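# Tie a tight knot in a rope with two arms

## Task

Form a knot in the rope and pull it snug, so the knot stays tight once the robot lets go.

## Robot and tools

Robot: two arms, left_arm and right_arm, each ending in a parallel two-finger gripper. In the scene frame the left base stands at (+0.029, +0.317, 0) m and the right base at (+0.022, -0.253, 0) m, each turned only slightly about z. Scene frame: origin at table-top height, midway between the nominal bases; +x points out over the table, +z up, and left_arm sits on the +y side. The arm names do not match image left and right. A camera stand is bolted to the floor behind the arms.

Frames: each arm reports its hand pose, velocities and targets in its own base frame. Fixed cameras and the table use the scene frame. Gripper axes: the fingers point along the gripper's +z and open and close along its y. end_effector_position is the point between the pads, about 1 cm short of the fingertips. Reported hand poses can be a few cm off, more at long reach.

execute_actions(actions, cameras): actions is a list of actions. Each action is a list of 1 to 15 rows, one row per 1/30 s step; if fewer than 15 rows are given, the last row is held for the remaining steps. Each row is one list of 14 numbers, each in [-1, 1], covering both arms even if only one moves: left dx, dy, dz, rx, ry, rz, opening, then right dx, dy, dz, rx, ry, rz, opening. The six pose numbers are an offset, not a pose: measured from that arm's Hand target at the moment the action starts, along that arm's own base axes, and every row of the action counts from that same start. Scale: 1.0 = 0.6 m or 180 degrees. rx, ry, rz form a single rotation vector, applied about the Hand target position. Because each action starts from the current Hand target, repeating an offset moves further. Opening is absolute: +1 fully open (0.094 m), -1 closed. Sending 0 is a real command (half open), so to keep a gripper as it is, resend its current opening. Six zero pose numbers re-request the current Hand target. cameras: list of names, ["all"] or []; default shows all only when actions is empty. An unknown name voids the call.

move(target, speed, blend, opening_speed, grip_force, blocking, cameras): steers both grippers along straight lines. target is one 14-number row (same layout and scale as above) or a list of up to 15 such rows; every row is an offset from the Hand targets at the move's start, not from the previous row. speed: top path speed in m/s, 0.002 to 2.9 (default 0.25), one value or one per target; turning is capped at twice this in rad/s. blend: corner rounding in metres for lists (0 = stop at each). opening_speed: rate of the commanded opening per second on the -1..+1 scale, at least 0.2. grip_force: per-pad limit in newtons, 10 to 50, one value or one per arm; it persists, and below 50 closing is slow. blocking=false returns after about 0.5 s while the move continues. The whole move is capped at 10 s. Paths do not avoid obstacles or the other arm. The result adds a "move:" line: done, off_target, moving, held or fault, plus limits such as paced (pose clipped) or held (steps withheld).

wait(seconds 0 to 10): lets time pass; a running move continues. stop(): brakes a running move, needing some distance. zoom_image(camera, region): region [x0, y0, x1, y1] in pixels of that camera's latest image, at most 504 by 504. finished_scene(scene): ends the scene, irreversibly; scene is this scene's number (integer, 1 to 2). Call it only once the knot holds by itself.

Cameras: cam_high, cam_low, cam_left_wrist, cam_right_wrist, each 896x504. Wrist images can lag while an arm moves.

Result lines: per arm, Hand target (the last commanded pose after clipping; next offsets start here), end_effector_position (m) and end_effector_quat_wxyz, grip_measured (finger opening on the command scale, reads up to about 2.5 mm wide when empty), grip_effort_nm (gripper motor effort; negative means closing), Joint positions (last entry is opening in metres), Joint torques, Joint velocities (may be omitted when all read within noise), Tool commands, motor temperatures. Action results also list positions at some steps.

Control behaviour: each step the commanded orientation is clipped to 40 degrees from the measured one. Grippers often stop a few cm short of a free-air target; a new action, even all zeros, asks again, or add the missing distance. A blocked arm keeps pushing until commanded away, so send a target back past the gripper to release. Joint ranges: waist -2.618 to 3.054, shoulder 0 to 3.142, elbow 0 to 3.142, wrist pitch and yaw -1.571 to 1.571, wrist roll -2.094 to 2.094 (rad).

Avoid: letting the rope fall or be left off the table; pushing any part of the rope more than a finger's width beneath the table surface; hitting the table or fixtures hard; any contact or pinching between the two arms (a gripper closing on the other arm's fingers counts); force on a wrist-camera cable; releasing the rope while it moves; fast moves into contact; paths passing near an arm's own base; holding loads or stretching out for long, since motors overheat (MOTOR HOT at 75 °C, the arm folds away and goes idle at 90 °C).

Each tool is called after "Emit:" in YAML: its name, and indented under it one key for each argument.

## Session

Emit:
execute_actions:
  actions: []

Scene clock: 0.00 s.
left_arm: end_effector_position=(+0.4058, +0.0146, +0.1067) grip_measured=+1.000 grip_effort_nm=n/a end_effector_quat_wxyz=(+0.605, -0.032, +0.795, +0.022) | right_arm: end_effector_position=(+0.4020, -0.0114, +0.1244) grip_measured=+1.000 grip_effort_nm=n/a end_effector_quat_wxyz=(+0.614, +0.058, +0.785, -0.051)
Joint positions: left_arm=[0.001 1.585 0.367 0.947 -0.073 -0.023 0.094] | right_arm=[0.066 1.511 0.373 0.889 0.216 0.045 0.094]
Joint velocities: within noise
Joint torques (N m): no reading
Motor temperatures (°C): left_arm=[30 31 32 30 31 28 32] | right_arm=[30 31 33 32 28 30 29]
Heat: left arm: 32 °C; right arm: 33 °C.
Hand target: left_arm +0.4064, +0.0147, +0.1080; +0.606, -0.032, +0.795, +0.023 | right_arm +0.4035, -0.0115, +0.1294; +0.619, +0.059, +0.781, -0.051
Tool commands: left_gripper/opening=+1.0 right_gripper/opening=+1.0
camera_calibration:
cam_left_wrist: T_world_to_cam=[[0.141787, -0.989132, 0.0389049, -0.0410194], [-0.650725, -0.122751, -0.749326, 0.381721], [0.745958, 0.0809284, -0.661057, -0.111317], [0, 0, 0, 1]] pos_world=[0.337249, 0.0152916, 0.214042]
cam_right_wrist: T_world_to_cam=[[-0.106011, -0.993937, 0.0291778, 0.033872], [-0.651174, 0.0472171, -0.757458, 0.392359], [0.751488, -0.0992989, -0.652232, -0.103467], [0, 0, 0, 1]] pos_world=[0.336839, 0.00486635, 0.228722]

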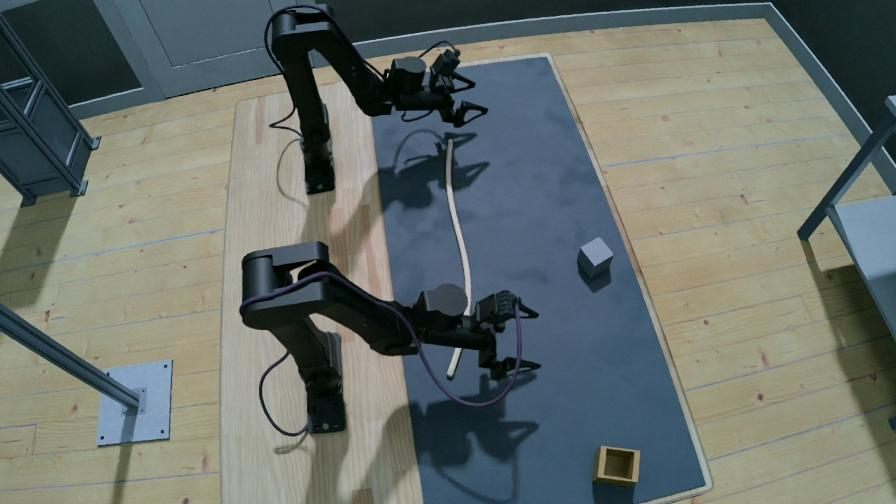

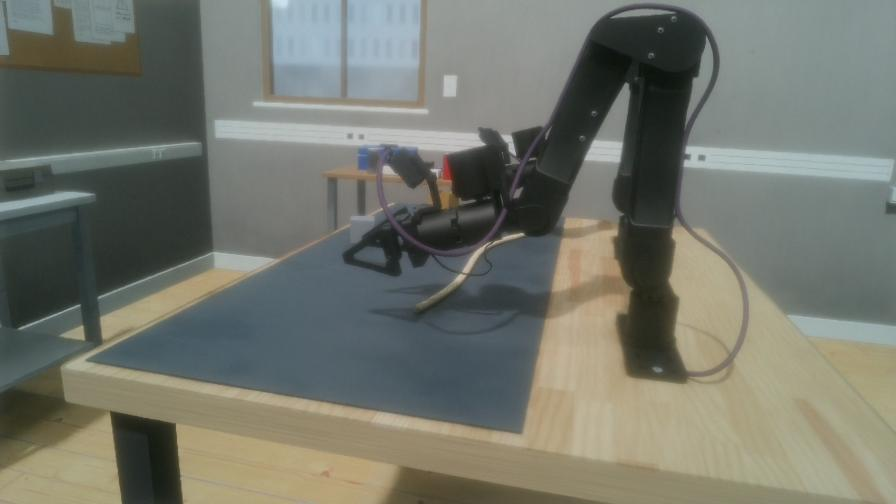

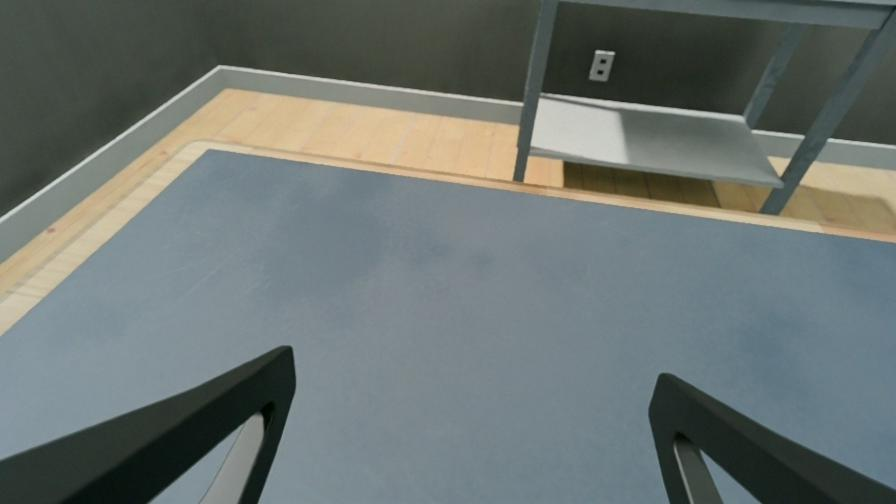

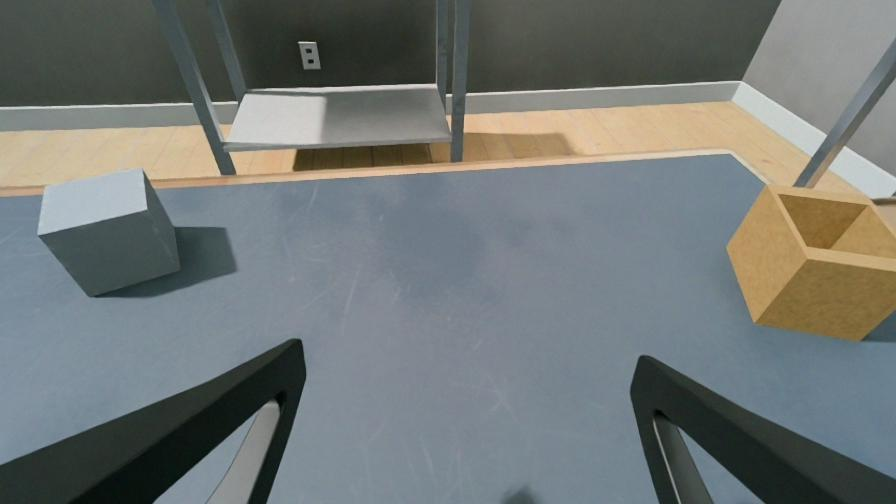

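Emit:
move:
  target: [0,0,0,0,0,0,1,-0.217,0.033,0.02,-0.223,0.398,0.357,0.2]
  cameras: ["all"]

Scene clock: 66.23 s.
left_arm: end_effector_position=(+0.4058, +0.0146, +0.1067) grip_measured=+1.000 grip_effort_nm=0.01 end_effector_quat_wxyz=(+0.605, -0.032, +0.795, +0.022) | right_arm: end_effector_position=(+0.2721, +0.0065, +0.1375) grip_measured=+0.201 grip_effort_nm=-0.05 end_effector_quat_wxyz=(+0.000, -0.555, +0.832, -0.003)
Joint positions: left_arm=[0.001 1.585 0.367 0.947 -0.073 -0.023 0.094] | right_arm=[0.023 1.569 1.35 -1.349 0.004 -1.152 0.056]
Joint torques (N m): left_arm=[0.14 -5.07 5.03 1.7 -0.06 0.02] | right_arm=[0.24 -5.3 8.13 0.21 -0.07 -0.1]
Motor temperatures (°C): left_arm=[30 33 34 36 31 28 32] | right_arm=[30 33 36 39 28 30 28]
Heat: left arm: 36 °C; right arm: 39 °C.
Hand target: left_arm +0.4064, +0.0147, +0.1080; +0.606, -0.032, +0.795, +0.023 | right_arm +0.2733, +0.0082, +0.1414; -0.001, -0.560, +0.829, +0.000
Off the commanded pose: left_arm 0.001 m, 0 deg | right_arm 0.004 m, 1 deg.
move: done
camera_calibration:
cam_left_wrist: T_world_to_cam=[[0.141787, -0.989132, 0.0389049, -0.0410194], [-0.650725, -0.122751, -0.749326, 0.381721], [0.745958, 0.0809284, -0.661057, -0.111317], [0, 0, 0, 1]] pos_world=[0.337249, 0.0152916, 0.214042]
cam_right_wrist: T_world_to_cam=[[0.933809, -0.355736, -0.0381031, -0.24033], [-0.30128, -0.839328, 0.452504, 0.0609422], [-0.192953, -0.411072, -0.890948, 0.296311], [0, 0, 0, 1]] pos_world=[0.299957, 0.0874618, 0.227264]

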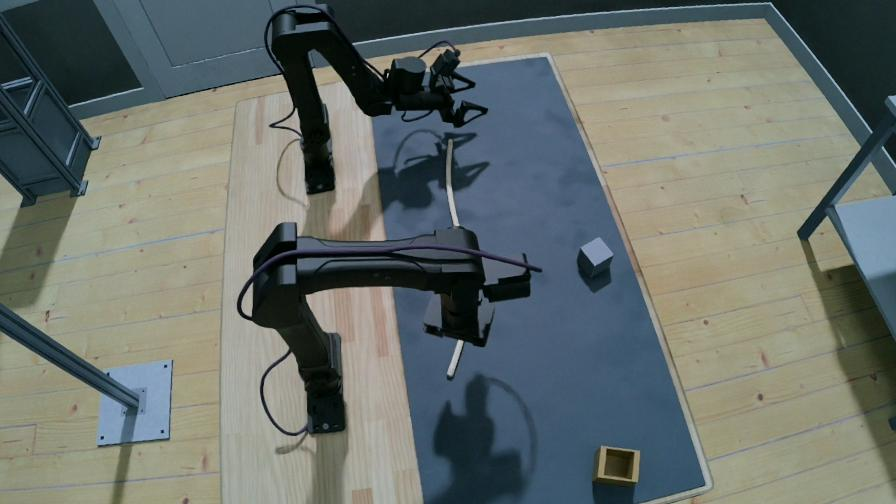

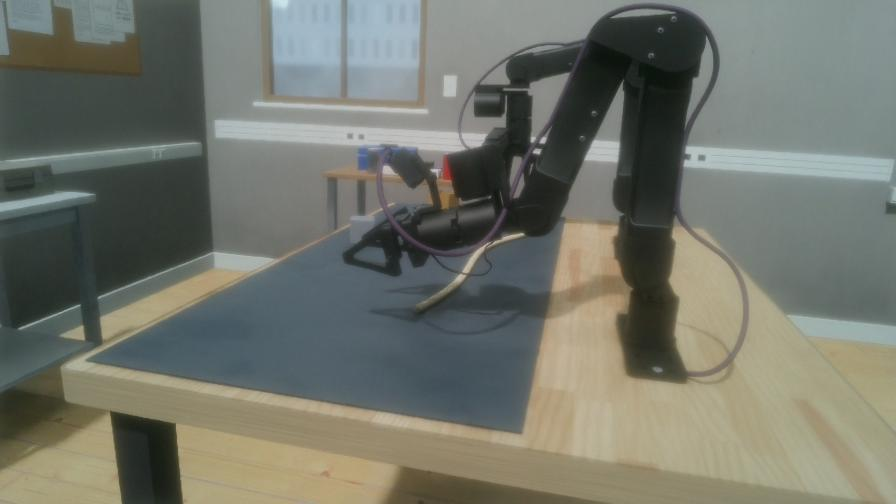

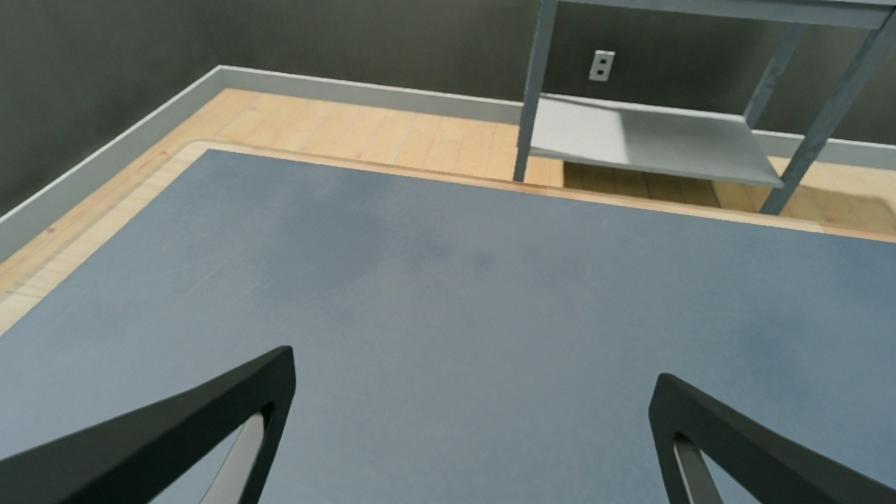

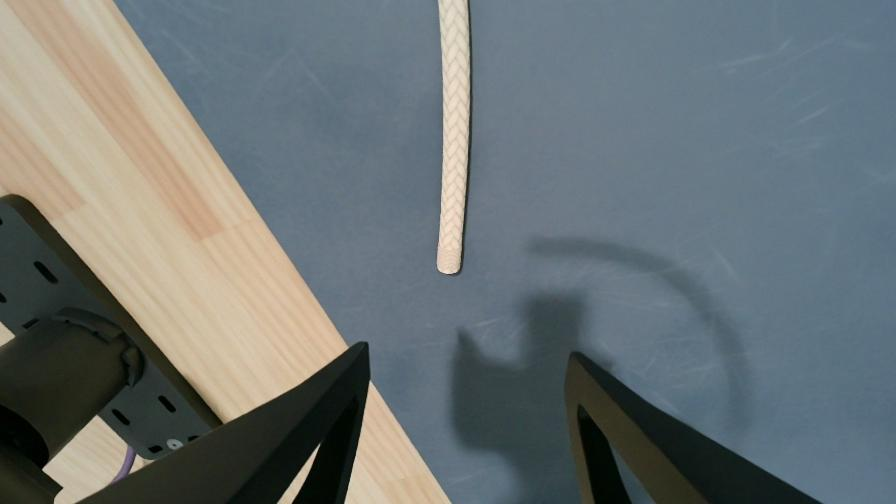

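Emit:
move:
  target: [0,0,0,0,0,0,1,-0.016,-0.004,-0.208,0,0,0,0.2]
  speed: 0.15
  cameras: ["cam_right_wrist"]

Scene clock: 81.00 s.
left_arm: end_effector_position=(+0.4058, +0.0146, +0.1067) grip_measured=+1.000 grip_effort_nm=0.01 end_effector_quat_wxyz=(+0.605, -0.032, +0.795, +0.022) | right_arm: end_effector_position=(+0.2630, +0.0060, +0.0199) grip_measured=+0.201 grip_effort_nm=-0.06 end_effector_quat_wxyz=(-0.003, -0.559, +0.829, -0.002)
Joint positions: left_arm=[0.001 1.585 0.367 0.947 -0.073 -0.023 0.094] | right_arm=[0.023 1.638 0.94 -0.875 0.006 -1.162 0.056]
Joint torques (N m): left_arm=[-0.02 -5.07 5.01 1.69 -0.04 0.02] | right_arm=[-0.49 -5.44 4.7 0.56 -0.07 -0.09]
Heat: left arm: 36 °C; right arm: 37 °C.
Hand target: left_arm +0.4064, +0.0147, +0.1080; +0.606, -0.032, +0.795, +0.023 | right_arm +0.2636, +0.0058, +0.0165; -0.001, -0.559, +0.829, +0.001
Off the commanded pose: left_arm 0.001 m, 0 deg | right_arm 0.003 m, 0 deg.
move: done
camera_calibration:
cam_right_wrist: T_world_to_cam=[[0.936924, -0.34691, -0.0427407, -0.237311], [-0.290663, -0.841191, 0.455976, 0.108216], [-0.194136, -0.414791, -0.888965, 0.189837], [0, 0, 0, 1]] pos_world=[0.290651, 0.0874476, 0.109271]
Images, in order (width x height): cam_right_wrist 896x504.

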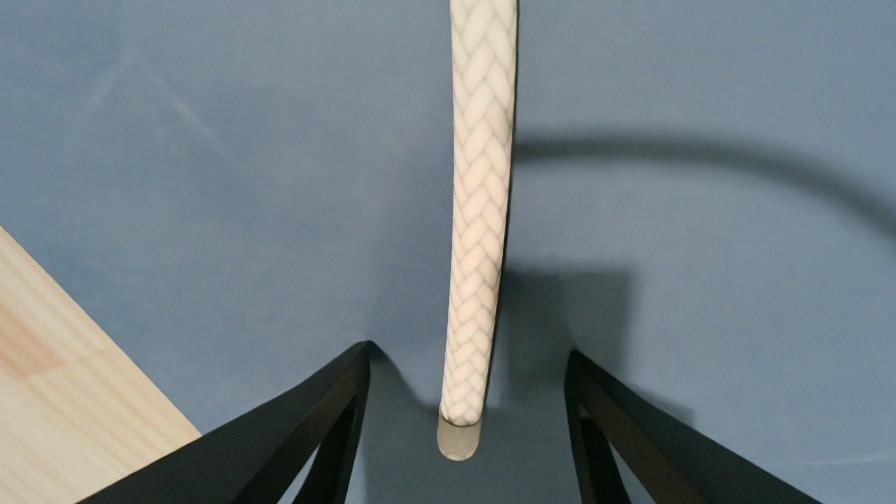

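Emit:
move:
  target:
    - [0,0,0,0,0,0,1,0.004,0.012,-0.013,0,0,0,0.2]
    - [0,0,0,0,0,0,1,0.004,0.012,-0.013,0,0,0,-0.95]
  speed: 0.1
  opening_speed: 1
  cameras: ["cam_right_wrist"]

Scene clock: 90.57 s.
left_arm: end_effector_position=(+0.4058, +0.0146, +0.1067) grip_measured=+1.000 grip_effort_nm=0.01 end_effector_quat_wxyz=(+0.605, -0.032, +0.795, +0.022) | right_arm: end_effector_position=(+0.2708, +0.0069, +0.0178) grip_measured=-0.813 grip_effort_nm=-1.02 end_effector_quat_wxyz=(+0.003, -0.557, +0.830, -0.017)
Joint positions: left_arm=[0.001 1.585 0.367 0.947 -0.073 -0.023 0.094] | right_arm=[0.039 1.647 0.94 -0.84 0.026 -1.144 0.009]
Joint torques (N m): left_arm=[0.08 -5.03 5.01 1.68 -0.08 0.01] | right_arm=[0.51 -4.33 3.96 0.56 -0.25 -0.01]
Heat: left arm: 37 °C; right arm: 36 °C.
Hand target: left_arm +0.4064, +0.0147, +0.1080; +0.606, -0.032, +0.795, +0.023 | right_arm +0.2661, +0.0131, +0.0087; -0.001, -0.560, +0.829, +0.000
Off the commanded pose: left_arm 0.001 m, 0 deg | right_arm 0.012 m, 2 deg.
move: off_target (right_arm); target 2's new opening was sent with right_arm's hand 0.011 m and 1 deg from that target
camera_calibration:
cam_right_wrist: T_world_to_cam=[[0.936642, -0.350097, -0.0115548, -0.244831], [-0.305226, -0.831894, 0.463454, 0.115878], [-0.171866, -0.430564, -0.886046, 0.18382], [0, 0, 0, 1]] pos_world=[0.296281, 0.0898301, 0.10634]
Images, in order (width x height): cam_right_wrist 896x504.

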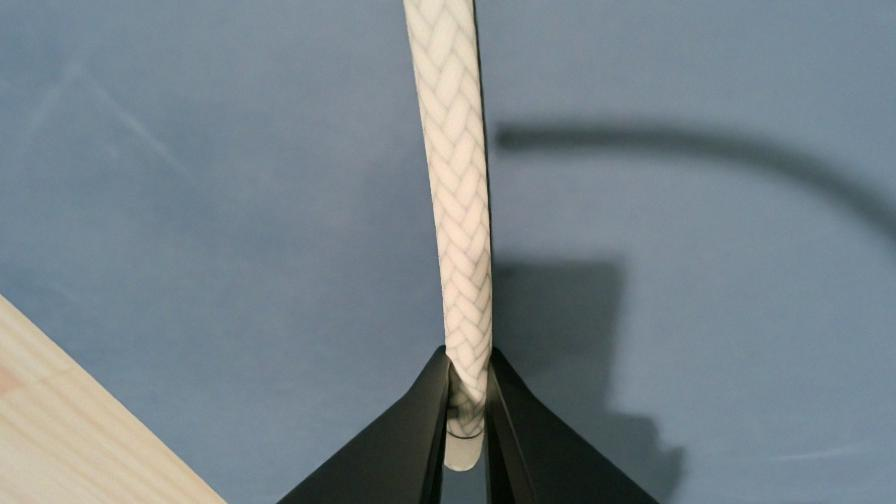

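Emit:
move:
  target:
    - [0,0,0,0,0,0,1,0.02,0.03,0.15,0,0,0,-0.95]
    - [0,0,0,0,0,0,1,0.18,0.173,0.2,0,0,0,-0.95]
    - [0,0,0,0,0,0,1,0.27,0.428,0.21,0,0,0,-0.95]
    - [0,0,0,0,0,0,1,0.198,0.575,0.21,0,0,0,-0.95]
  speed: 0.15
  blend: 0.03
  cameras: ["all"]

Scene clock: 129.33 s.
left_arm: end_effector_position=(+0.4058, +0.0146, +0.1067) grip_measured=+1.000 grip_effort_nm=0.01 end_effector_quat_wxyz=(+0.605, -0.032, +0.795, +0.022) | right_arm: end_effector_position=(+0.3844, +0.3571, +0.1381) grip_measured=-0.813 grip_effort_nm=-1.02 end_effector_quat_wxyz=(+0.123, -0.559, +0.820, +0.013)
Joint positions: left_arm=[0.001 1.585 0.367 0.947 -0.073 -0.023 0.094] | right_arm=[0.75 2.545 2.774 -1.552 0.01 -0.449 0.009]
Joint torques (N m): left_arm=[-0.09 -4.96 5.01 1.69 -0.02 0.02] | right_arm=[-0.29 -12.57 7.9 0.74 -0.1 0.03]
Heat: left arm: 38 °C; right arm: 35 °C.
Hand target: left_arm +0.4064, +0.0147, +0.1080; +0.606, -0.032, +0.795, +0.023 | right_arm +0.3850, +0.3581, +0.1347; -0.001, -0.559, +0.829, +0.000
Off the commanded pose: left_arm 0.001 m, 0 deg | right_arm 0.004 m, 14 deg.
joint sent to its limit (right arm) — joint 4 (wrist pitch), lower limit. The joint targets are off in orientation, not in position.
move: off_target (right_arm)
camera_calibration:
cam_left_wrist: T_world_to_cam=[[0.141787, -0.989132, 0.0389049, -0.0410194], [-0.650725, -0.122751, -0.749326, 0.381721], [0.745958, 0.0809284, -0.661057, -0.111317], [0, 0, 0, 1]] pos_world=[0.337249, 0.0152916, 0.214042]
cam_right_wrist: T_world_to_cam=[[0.937774, -0.337742, 0.0806849, -0.244728], [-0.347073, -0.904318, 0.248494, 0.457713], [-0.0109619, -0.261035, -0.965267, 0.349285], [0, 0, 0, 1]] pos_world=[0.392188, 0.422439, 0.243161]

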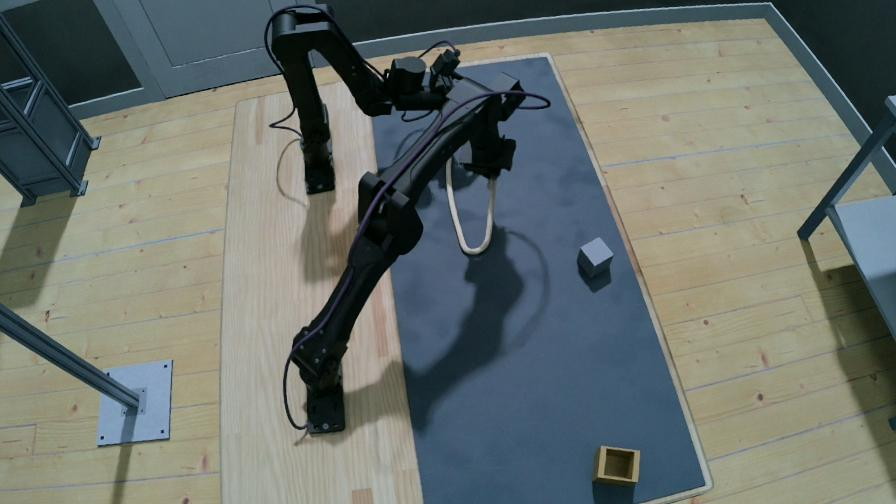

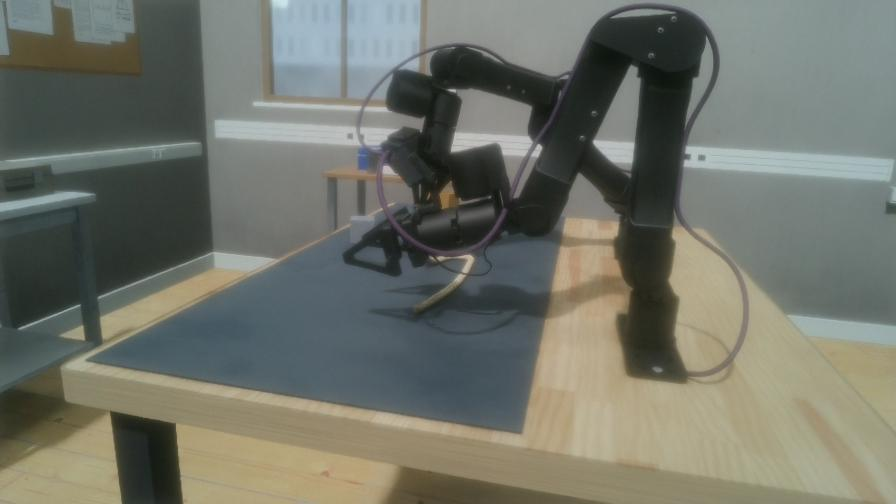

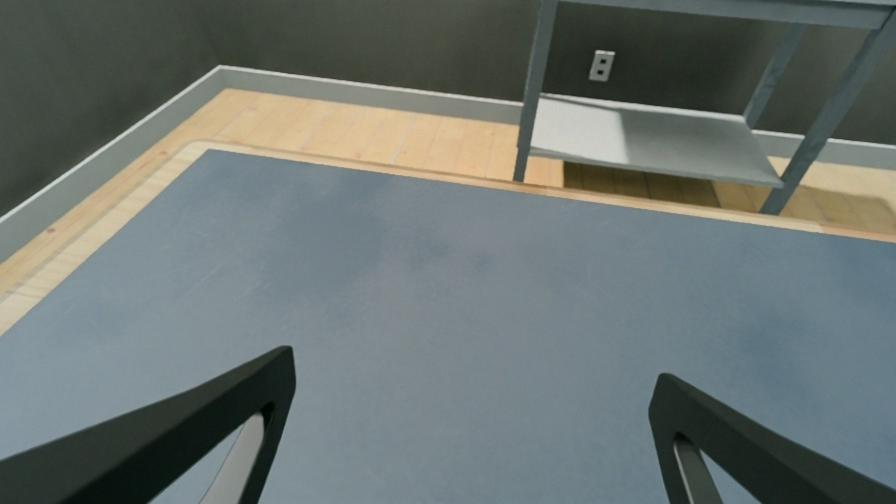

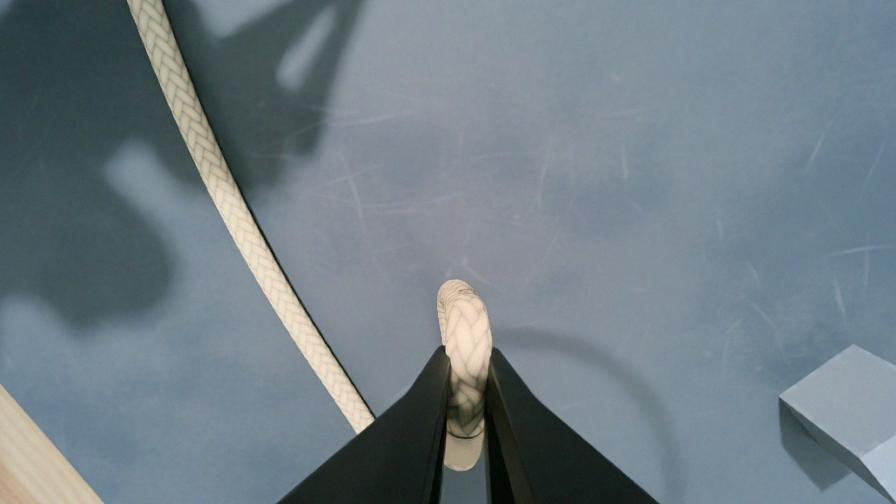

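Emit:
move:
  target:
    - [0,0,0,0,0,0,1,-0.2,-0.007,-0.04,0,0,0,-0.95]
    - [0,0,0,0,0,0,1,-0.212,-0.065,-0.188,0,0,0,-0.95]
  speed: 0.15
  blend: 0.03
  cameras: ["all"]

Scene clock: 139.90 s.
left_arm: end_effector_position=(+0.4058, +0.0146, +0.1067) grip_measured=+1.000 grip_effort_nm=0.01 end_effector_quat_wxyz=(+0.605, -0.032, +0.795, +0.022) | right_arm: end_effector_position=(+0.2500, +0.3051, +0.0211) grip_measured=-0.813 grip_effort_nm=-1.02 end_effector_quat_wxyz=(-0.036, -0.557, +0.830, -0.017)
Joint positions: left_arm=[0.001 1.585 0.367 0.947 -0.073 -0.023 0.094] | right_arm=[0.887 2.177 1.677 -1.149 0.011 -0.294 0.009]
Joint torques (N m): left_arm=[0.06 -5.14 5.12 1.66 -0.05 0] | right_arm=[0.02 -12.97 4.18 1.01 -0.12 -0.08]
Heat: left arm: 38 °C; right arm: 35 °C.
Hand target: left_arm +0.4064, +0.0147, +0.1080; +0.606, -0.032, +0.795, +0.023 | right_arm +0.2579, +0.3190, +0.0219; -0.001, -0.559, +0.829, +0.000
Off the commanded pose: left_arm 0.001 m, 0 deg | right_arm 0.016 m, 4 deg.
move: off_target (right_arm)
camera_calibration:
cam_left_wrist: T_world_to_cam=[[0.141787, -0.989132, 0.0389049, -0.0410194], [-0.650725, -0.122751, -0.749326, 0.381721], [0.745958, 0.0809284, -0.661057, -0.111317], [0, 0, 0, 1]] pos_world=[0.337249, 0.0152916, 0.214042]
cam_right_wrist: T_world_to_cam=[[0.933668, -0.353548, -0.0571635, -0.118112], [-0.275279, -0.810552, 0.516939, 0.340963], [-0.229097, -0.466914, -0.854111, 0.336413], [0, 0, 0, 1]] pos_world=[0.281208, 0.391686, 0.104325]

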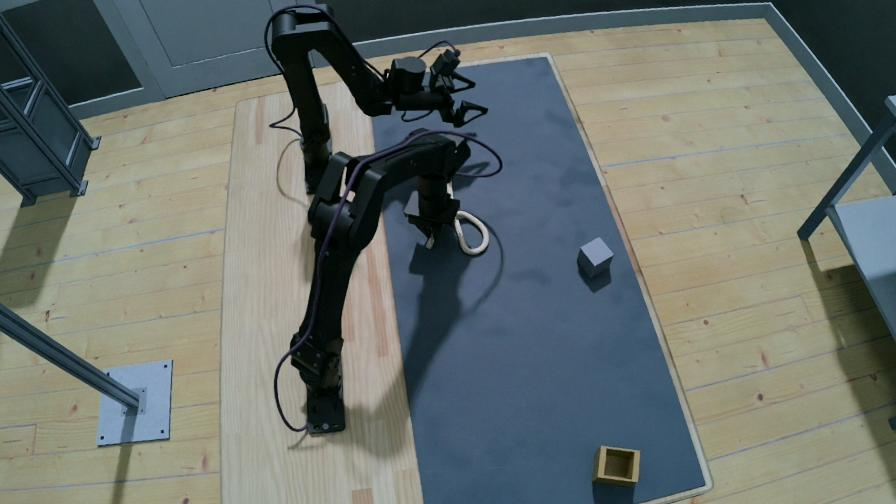

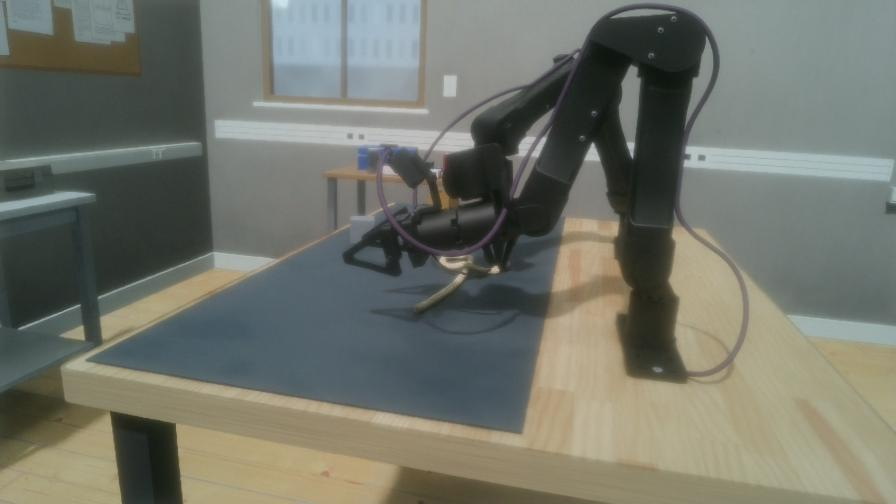

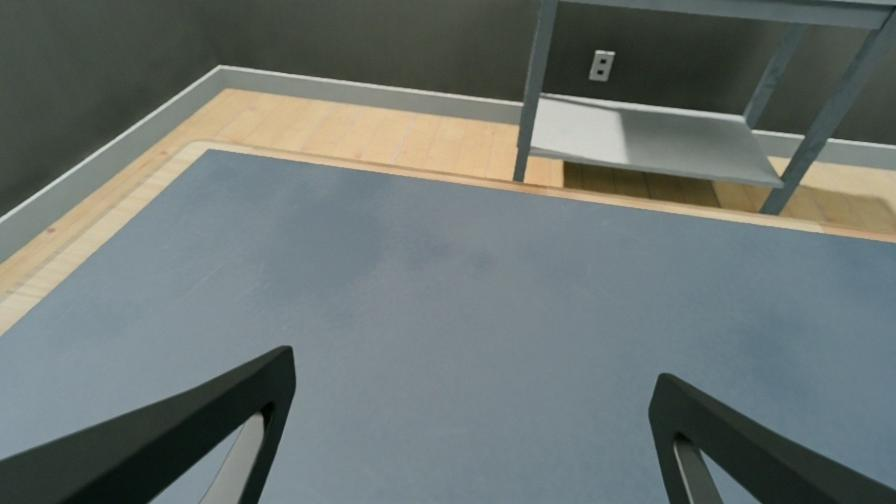

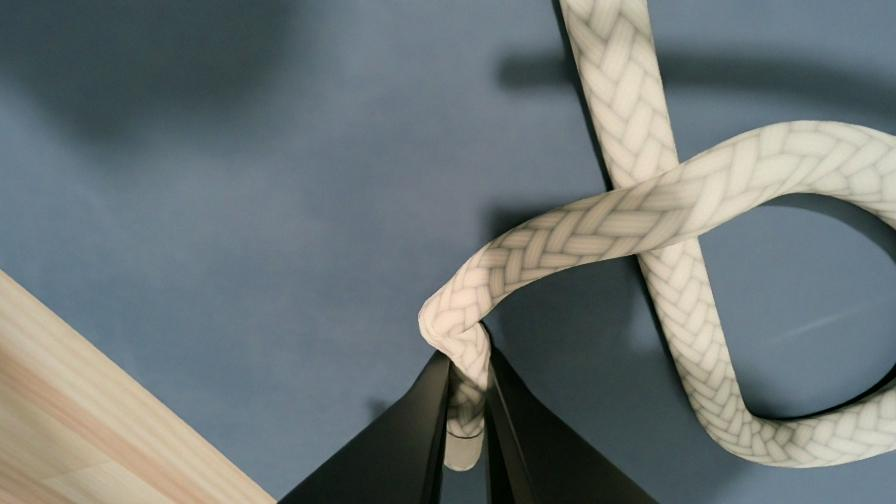

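Emit:
move:
  target:
    - [0,0,0,0,0,0,1,0.028,0.04,0.01,0,0,0,-0.95]
    - [0,0,0,0,0,0,1,0.028,0.04,0.0,0,0,0,-0.3]
    - [0,0,0,0,0,0,1,0.01,0.04,0.2,0,0,0,-0.3]
  speed: 0.1
  opening_speed: 1
  cameras: ["all"]

Scene clock: 164.27 s.
left_arm: end_effector_position=(+0.4058, +0.0146, +0.1067) grip_measured=+1.000 grip_effort_nm=0.01 end_effector_quat_wxyz=(+0.605, -0.032, +0.795, +0.022) | right_arm: end_effector_position=(+0.2669, +0.3402, +0.1259) grip_measured=-0.301 grip_effort_nm=0.07 end_effector_quat_wxyz=(-0.001, -0.560, +0.828, -0.005)
Joint positions: left_arm=[0.001 1.585 0.367 0.947 -0.073 -0.023 0.094] | right_arm=[0.907 2.259 2.234 -1.552 0.009 -0.282 0.033]
Joint torques (N m): left_arm=[0.09 -5.14 5.09 1.66 -0.03 0] | right_arm=[0.32 -15.08 7.35 0.3 -0.11 0.05]
Heat: left arm: 39 °C; right arm: 37 °C.
Hand target: left_arm +0.4064, +0.0147, +0.1080; +0.606, -0.032, +0.795, +0.023 | right_arm +0.2638, +0.3429, +0.1419; -0.001, -0.559, +0.829, +0.000
Off the commanded pose: left_arm 0.001 m, 0 deg | right_arm 0.017 m, 1 deg.
joint sent to its limit (right arm) — joint 4 (wrist pitch), lower limit. The joint targets still meet the commanded pose.
move: off_target (right_arm)
camera_calibration:
cam_left_wrist: T_world_to_cam=[[0.141787, -0.989132, 0.0389049, -0.0410194], [-0.650725, -0.122751, -0.749326, 0.381721], [0.745958, 0.0809284, -0.661057, -0.111317], [0, 0, 0, 1]] pos_world=[0.337249, 0.0152916, 0.214042]
cam_right_wrist: T_world_to_cam=[[0.93848, -0.343479, -0.0357556, -0.122937], [-0.290174, -0.840474, 0.457605, 0.341464], [-0.187229, -0.419078, -0.888436, 0.423008], [0, 0, 0, 1]] pos_world=[0.293658, 0.422038, 0.215164]

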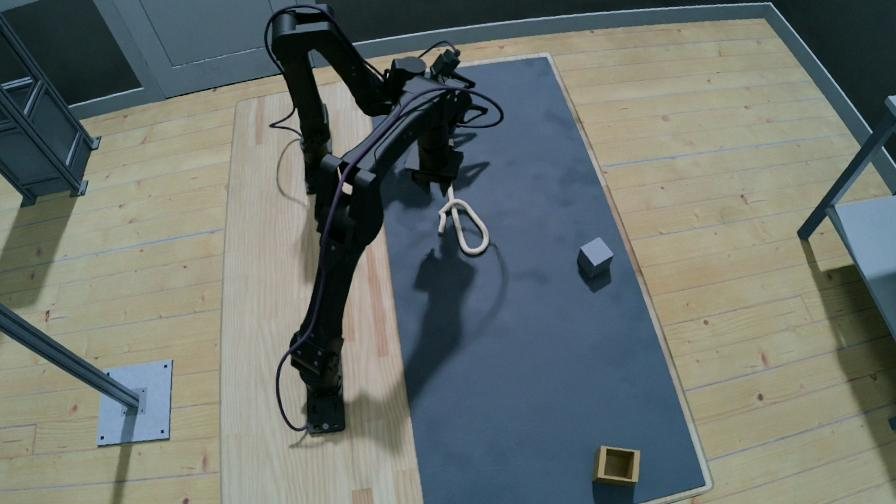

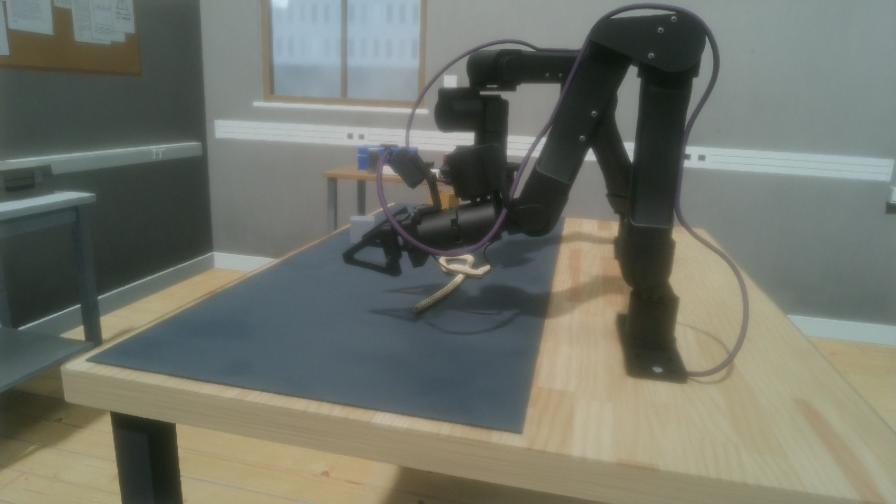

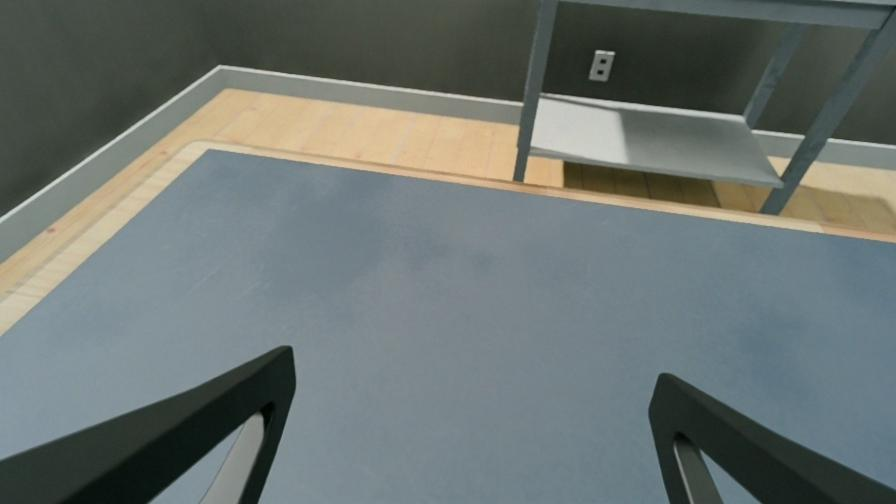

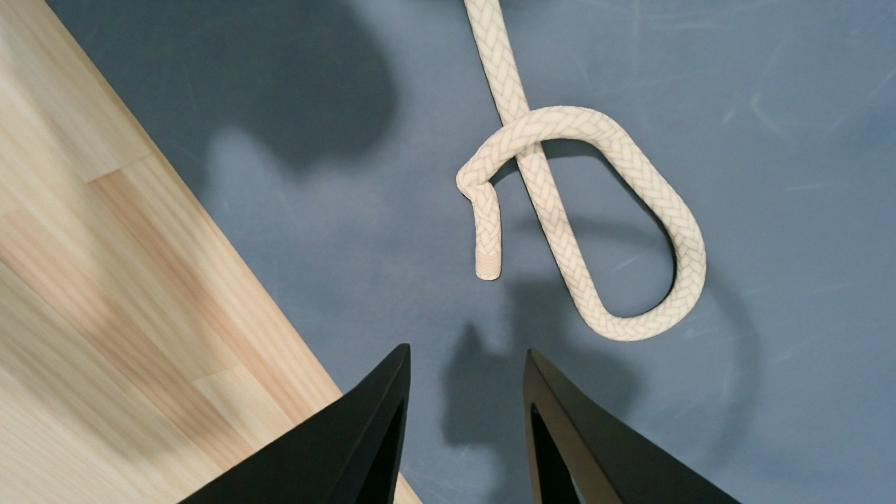

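Emit:
move:
  target: [0,0,0,0,0,0,1,0.082,-0.08,-0.137,0,0,0.15,-0.3]
  speed: 0.15
  cameras: ["cam_right_wrist"]

Scene clock: 195.67 s.
left_arm: end_effector_position=(+0.4058, +0.0146, +0.1067) grip_measured=+1.000 grip_effort_nm=0.01 end_effector_quat_wxyz=(+0.605, -0.032, +0.795, +0.022) | right_arm: end_effector_position=(+0.3114, +0.2921, +0.0517) grip_measured=-0.301 grip_effort_nm=0.08 end_effector_quat_wxyz=(+0.018, +0.735, -0.677, +0.003)
Joint positions: left_arm=[0.001 1.585 0.367 0.947 -0.073 -0.023 0.094] | right_arm=[0.755 2.244 1.913 -1.274 0.009 -0.898 0.033]
Joint torques (N m): left_arm=[0.08 -5.07 5.07 1.68 -0.02 0.02] | right_arm=[-0.2 -14.9 4.9 0.49 -0.11 -0.09]
Motor temperatures (°C): left_arm=[30 33 34 39 31 28 32] | right_arm=[30 39 35 34 28 30 29]
Heat: left arm: 39 °C; right arm: 39 °C.
Hand target: left_arm +0.4064, +0.0147, +0.1080; +0.606, -0.032, +0.795, +0.023 | right_arm +0.3131, +0.2950, +0.0597; +0.001, +0.738, -0.675, +0.000
Off the commanded pose: left_arm 0.001 m, 0 deg | right_arm 0.009 m, 2 deg.
move: done
camera_calibration:
cam_right_wrist: T_world_to_cam=[[0.991675, 0.111165, -0.0649878, -0.331688], [0.128708, -0.871033, 0.474063, 0.225559], [-0.00390719, -0.47848, -0.87809, 0.304972], [0, 0, 0, 1]] pos_world=[0.301086, 0.379264, 0.139308]
Images, in order (width x height): cam_right_wrist 896x504.

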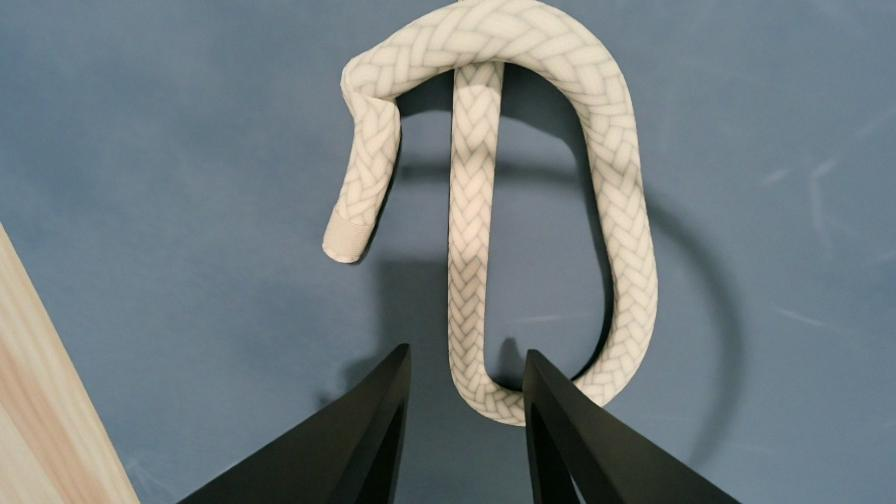

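Emit:
move:
  target:
    - [0,0,0,0,0,0,1,0.003,0.005,-0.08,0,0,0,-0.3]
    - [0,0,0,0,0,0,1,0.003,0.005,-0.08,0,0,0,-0.95]
    - [0,0,0,0,0,0,1,0.008,-0.04,0.0,0,0,0,-0.95]
    - [0,0,0,0,0,0,1,0.02,-0.1,0.0,0,0,0,-0.95]
  speed: 0.08
  opening_speed: 1
  cameras: ["cam_right_wrist","cam_high"]

Scene clock: 209.50 s.
left_arm: end_effector_position=(+0.4058, +0.0146, +0.1067) grip_measured=+1.000 grip_effort_nm=0.01 end_effector_quat_wxyz=(+0.605, -0.032, +0.795, +0.022) | right_arm: end_effector_position=(+0.3237, +0.2314, +0.0490) grip_measured=-0.814 grip_effort_nm=-1.02 end_effector_quat_wxyz=(+0.021, +0.734, -0.679, +0.000)
Joint positions: left_arm=[0.001 1.585 0.367 0.947 -0.073 -0.023 0.094] | right_arm=[0.622 2.13 1.718 -1.201 0.008 -1.027 0.009]
Joint torques (N m): left_arm=[0.12 -4.97 5.04 1.68 -0.04 0.02] | right_arm=[0.08 -14.79 4.85 0.48 -0.1 -0.1]
Heat: left arm: 39 °C; right arm: 41 °C.
Hand target: left_arm +0.4064, +0.0147, +0.1080; +0.606, -0.032, +0.795, +0.023 | right_arm +0.3251, +0.2350, +0.0597; +0.001, +0.737, -0.675, +0.000
Off the commanded pose: left_arm 0.001 m, 0 deg | right_arm 0.011 m, 2 deg.
move: off_target (right_arm); target 2's new opening was sent with right_arm's hand 0.012 m and 1 deg from that target
camera_calibration:
cam_right_wrist: T_world_to_cam=[[0.991348, 0.107521, -0.0752841, -0.335829], [0.130431, -0.871213, 0.473261, 0.171941], [-0.0147031, -0.478986, -0.877699, 0.277174], [0, 0, 0, 1]] pos_world=[0.314573, 0.318668, 0.13662]
Images, in order (width x height): cam_high 896x504, cam_right_wrist 896x504.

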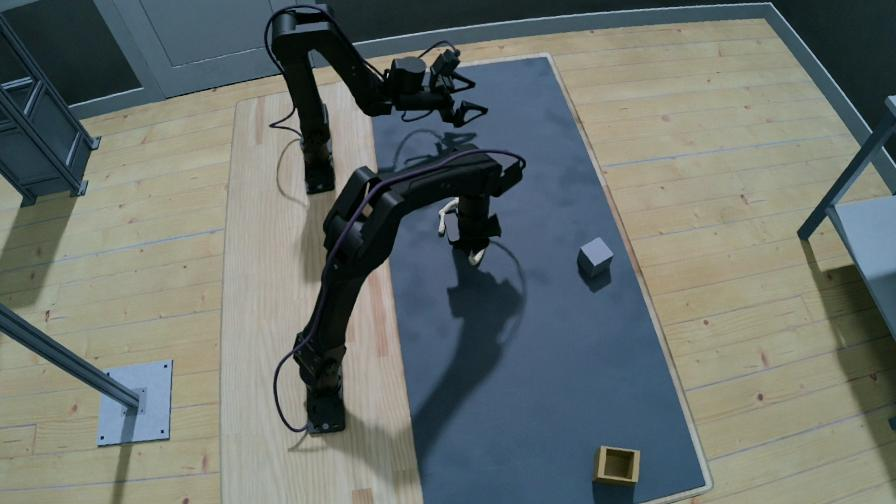

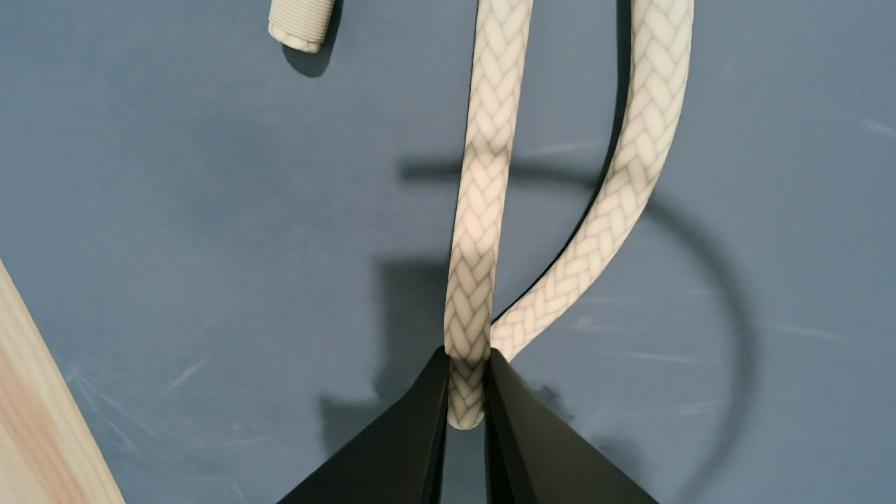

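Emit:
move:
  target:
    - [0,0,0,0,0,0,1,-0.142,0.0,0.02,0,0,0,-0.95]
    - [0,0,0,0,0,0,1,-0.19,0.09,0.02,0,0,0,-0.95]
    - [0,0,0,0,0,0,1,-0.18,0.09,-0.06,0,0,0,-0.95]
  speed: 0.1
  blend: 0.015
  cameras: ["cam_right_wrist","cam_high"]

Scene clock: 233.70 s.
left_arm: end_effector_position=(+0.4058, +0.0146, +0.1067) grip_measured=+1.000 grip_effort_nm=0.01 end_effector_quat_wxyz=(+0.605, -0.032, +0.795, +0.022) | right_arm: end_effector_position=(+0.2121, +0.2839, +0.0302) grip_measured=-0.814 grip_effort_nm=-1.02 end_effector_quat_wxyz=(+0.012, +0.740, -0.673, +0.003)
Joint positions: left_arm=[0.001 1.585 0.367 0.947 -0.073 -0.023 0.094] | right_arm=[0.929 1.967 1.398 -1.026 0.005 -0.737 0.009]
Joint torques (N m): left_arm=[0.03 -5.01 4.94 1.68 -0.02 0.04] | right_arm=[-0.54 -8.58 4.77 0.77 -0.07 0.01]
Heat: left arm: 40 °C; right arm: 41 °C.
Hand target: left_arm +0.4064, +0.0147, +0.1080; +0.606, -0.032, +0.795, +0.023 | right_arm +0.2170, +0.2890, +0.0237; +0.001, +0.737, -0.675, +0.000
Off the commanded pose: left_arm 0.001 m, 0 deg | right_arm 0.010 m, 1 deg.
move: done
camera_calibration:
cam_right_wrist: T_world_to_cam=[[0.990555, 0.125185, -0.0559426, -0.237626], [0.136772, -0.873193, 0.467789, 0.240462], [0.00971159, -0.471022, -0.882068, 0.276932], [0, 0, 0, 1]] pos_world=[0.199804, 0.370159, 0.118494]
Images, in order (width x height): cam_high 896x504, cam_right_wrist 896x504.

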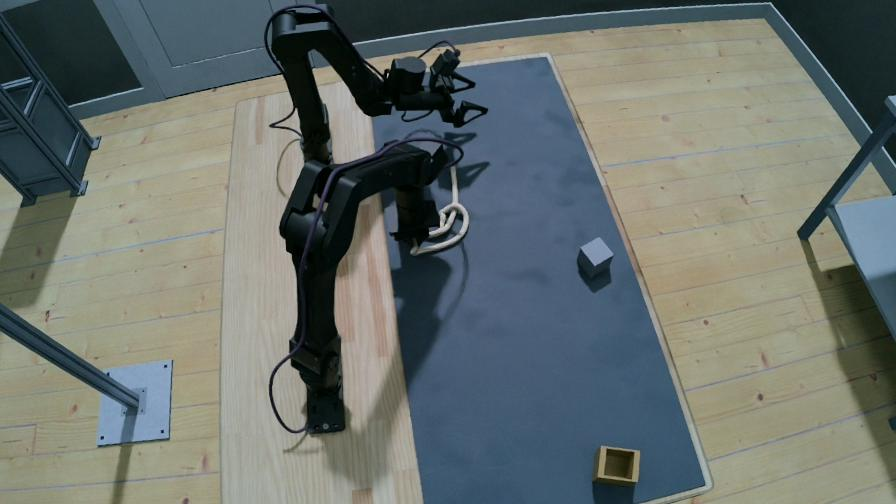

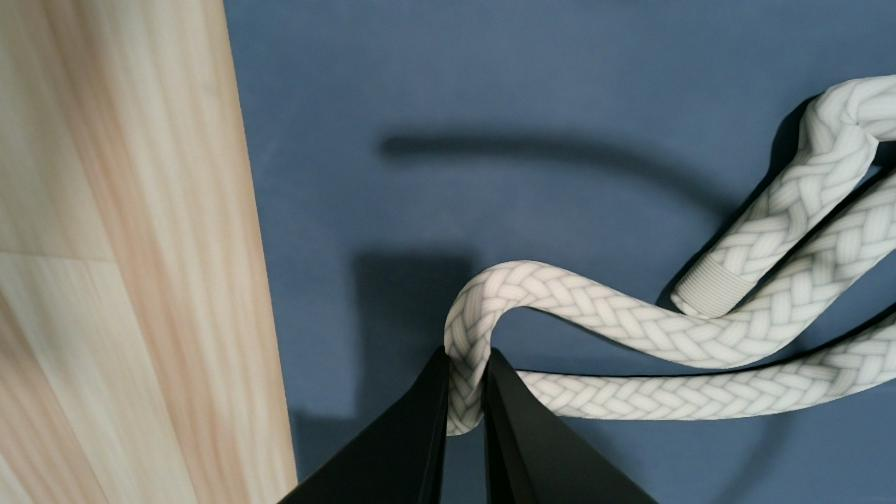

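Emit:
move:
  target:
    - [0,0,0,0,0,0,1,0,0,-0.005,0,0,0,-0.5]
    - [0,0,0,0,0,0,1,0,0,0.15,0,0,0,-0.5]
    - [0,0,0,0,0,0,1,0.07,0.01,0.15,0,0,-0.606,-0.4]
  speed: 0.2
  opening_speed: 1
  cameras: ["cam_right_wrist","cam_high"]

Scene clock: 265.97 s.
left_arm: end_effector_position=(+0.4058, +0.0146, +0.1067) grip_measured=+1.000 grip_effort_nm=0.01 end_effector_quat_wxyz=(+0.605, -0.032, +0.795, +0.022) | right_arm: end_effector_position=(+0.2559, +0.2959, +0.1136) grip_measured=-0.401 grip_effort_nm=0.08 end_effector_quat_wxyz=(+0.001, +0.114, +0.993, +0.007)
Joint positions: left_arm=[0.001 1.585 0.367 0.947 -0.073 -0.023 0.094] | right_arm=[0.852 2.027 1.821 -1.352 -0.007 1.081 0.028]
Joint torques (N m): left_arm=[-0.02 -5.08 5.01 1.64 -0.02 0] | right_arm=[-0.51 -9.14 8.14 0.25 0.03 0.11]
Heat: left arm: 40 °C; right arm: 40 °C.
Hand target: left_arm +0.4064, +0.0147, +0.1080; +0.606, -0.032, +0.795, +0.023 | right_arm +0.2590, +0.2950, +0.1136; +0.000, +0.122, +0.993, +0.001
Off the commanded pose: left_arm 0.001 m, 0 deg | right_arm 0.003 m, 1 deg.
move: done
camera_calibration:
cam_right_wrist: T_world_to_cam=[[-0.196029, -0.978964, -0.0565794, 0.352565], [-0.880541, 0.150342, 0.449494, 0.16552], [-0.431532, 0.137934, -0.89149, 0.289444], [0, 0, 0, 1]] pos_world=[0.339764, 0.280339, 0.203584]
Images, in order (width x height): cam_high 896x504, cam_right_wrist 896x504.

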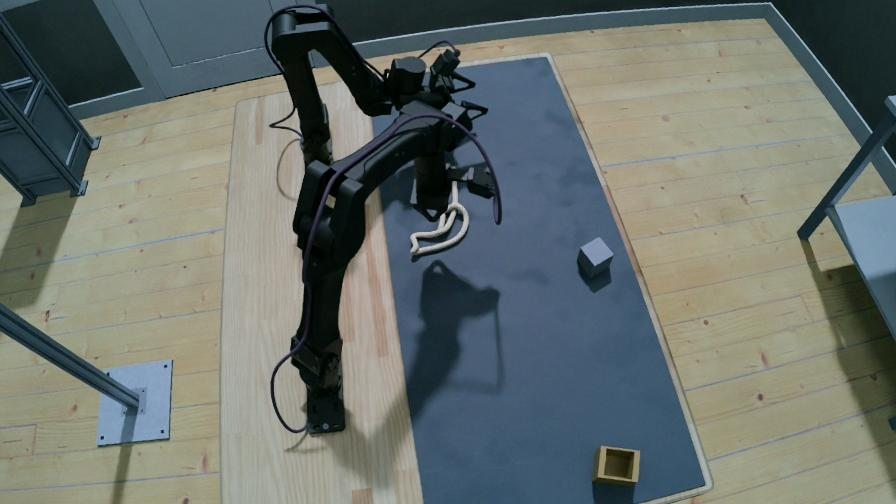

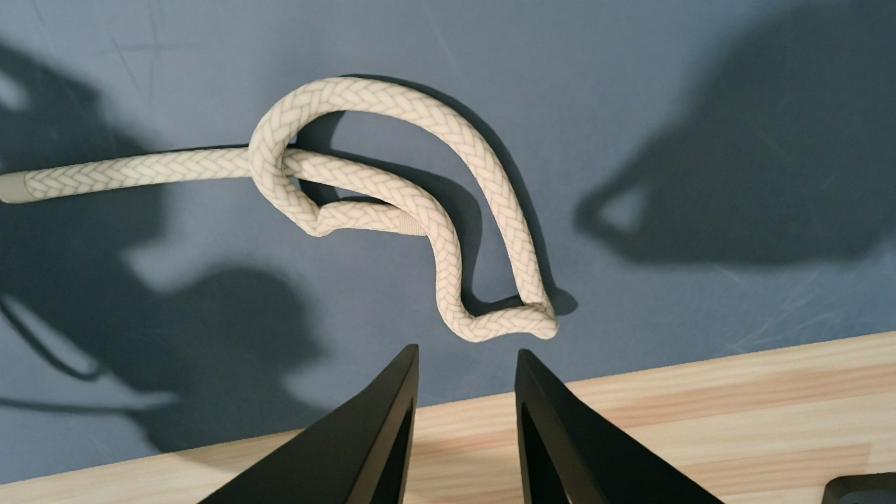

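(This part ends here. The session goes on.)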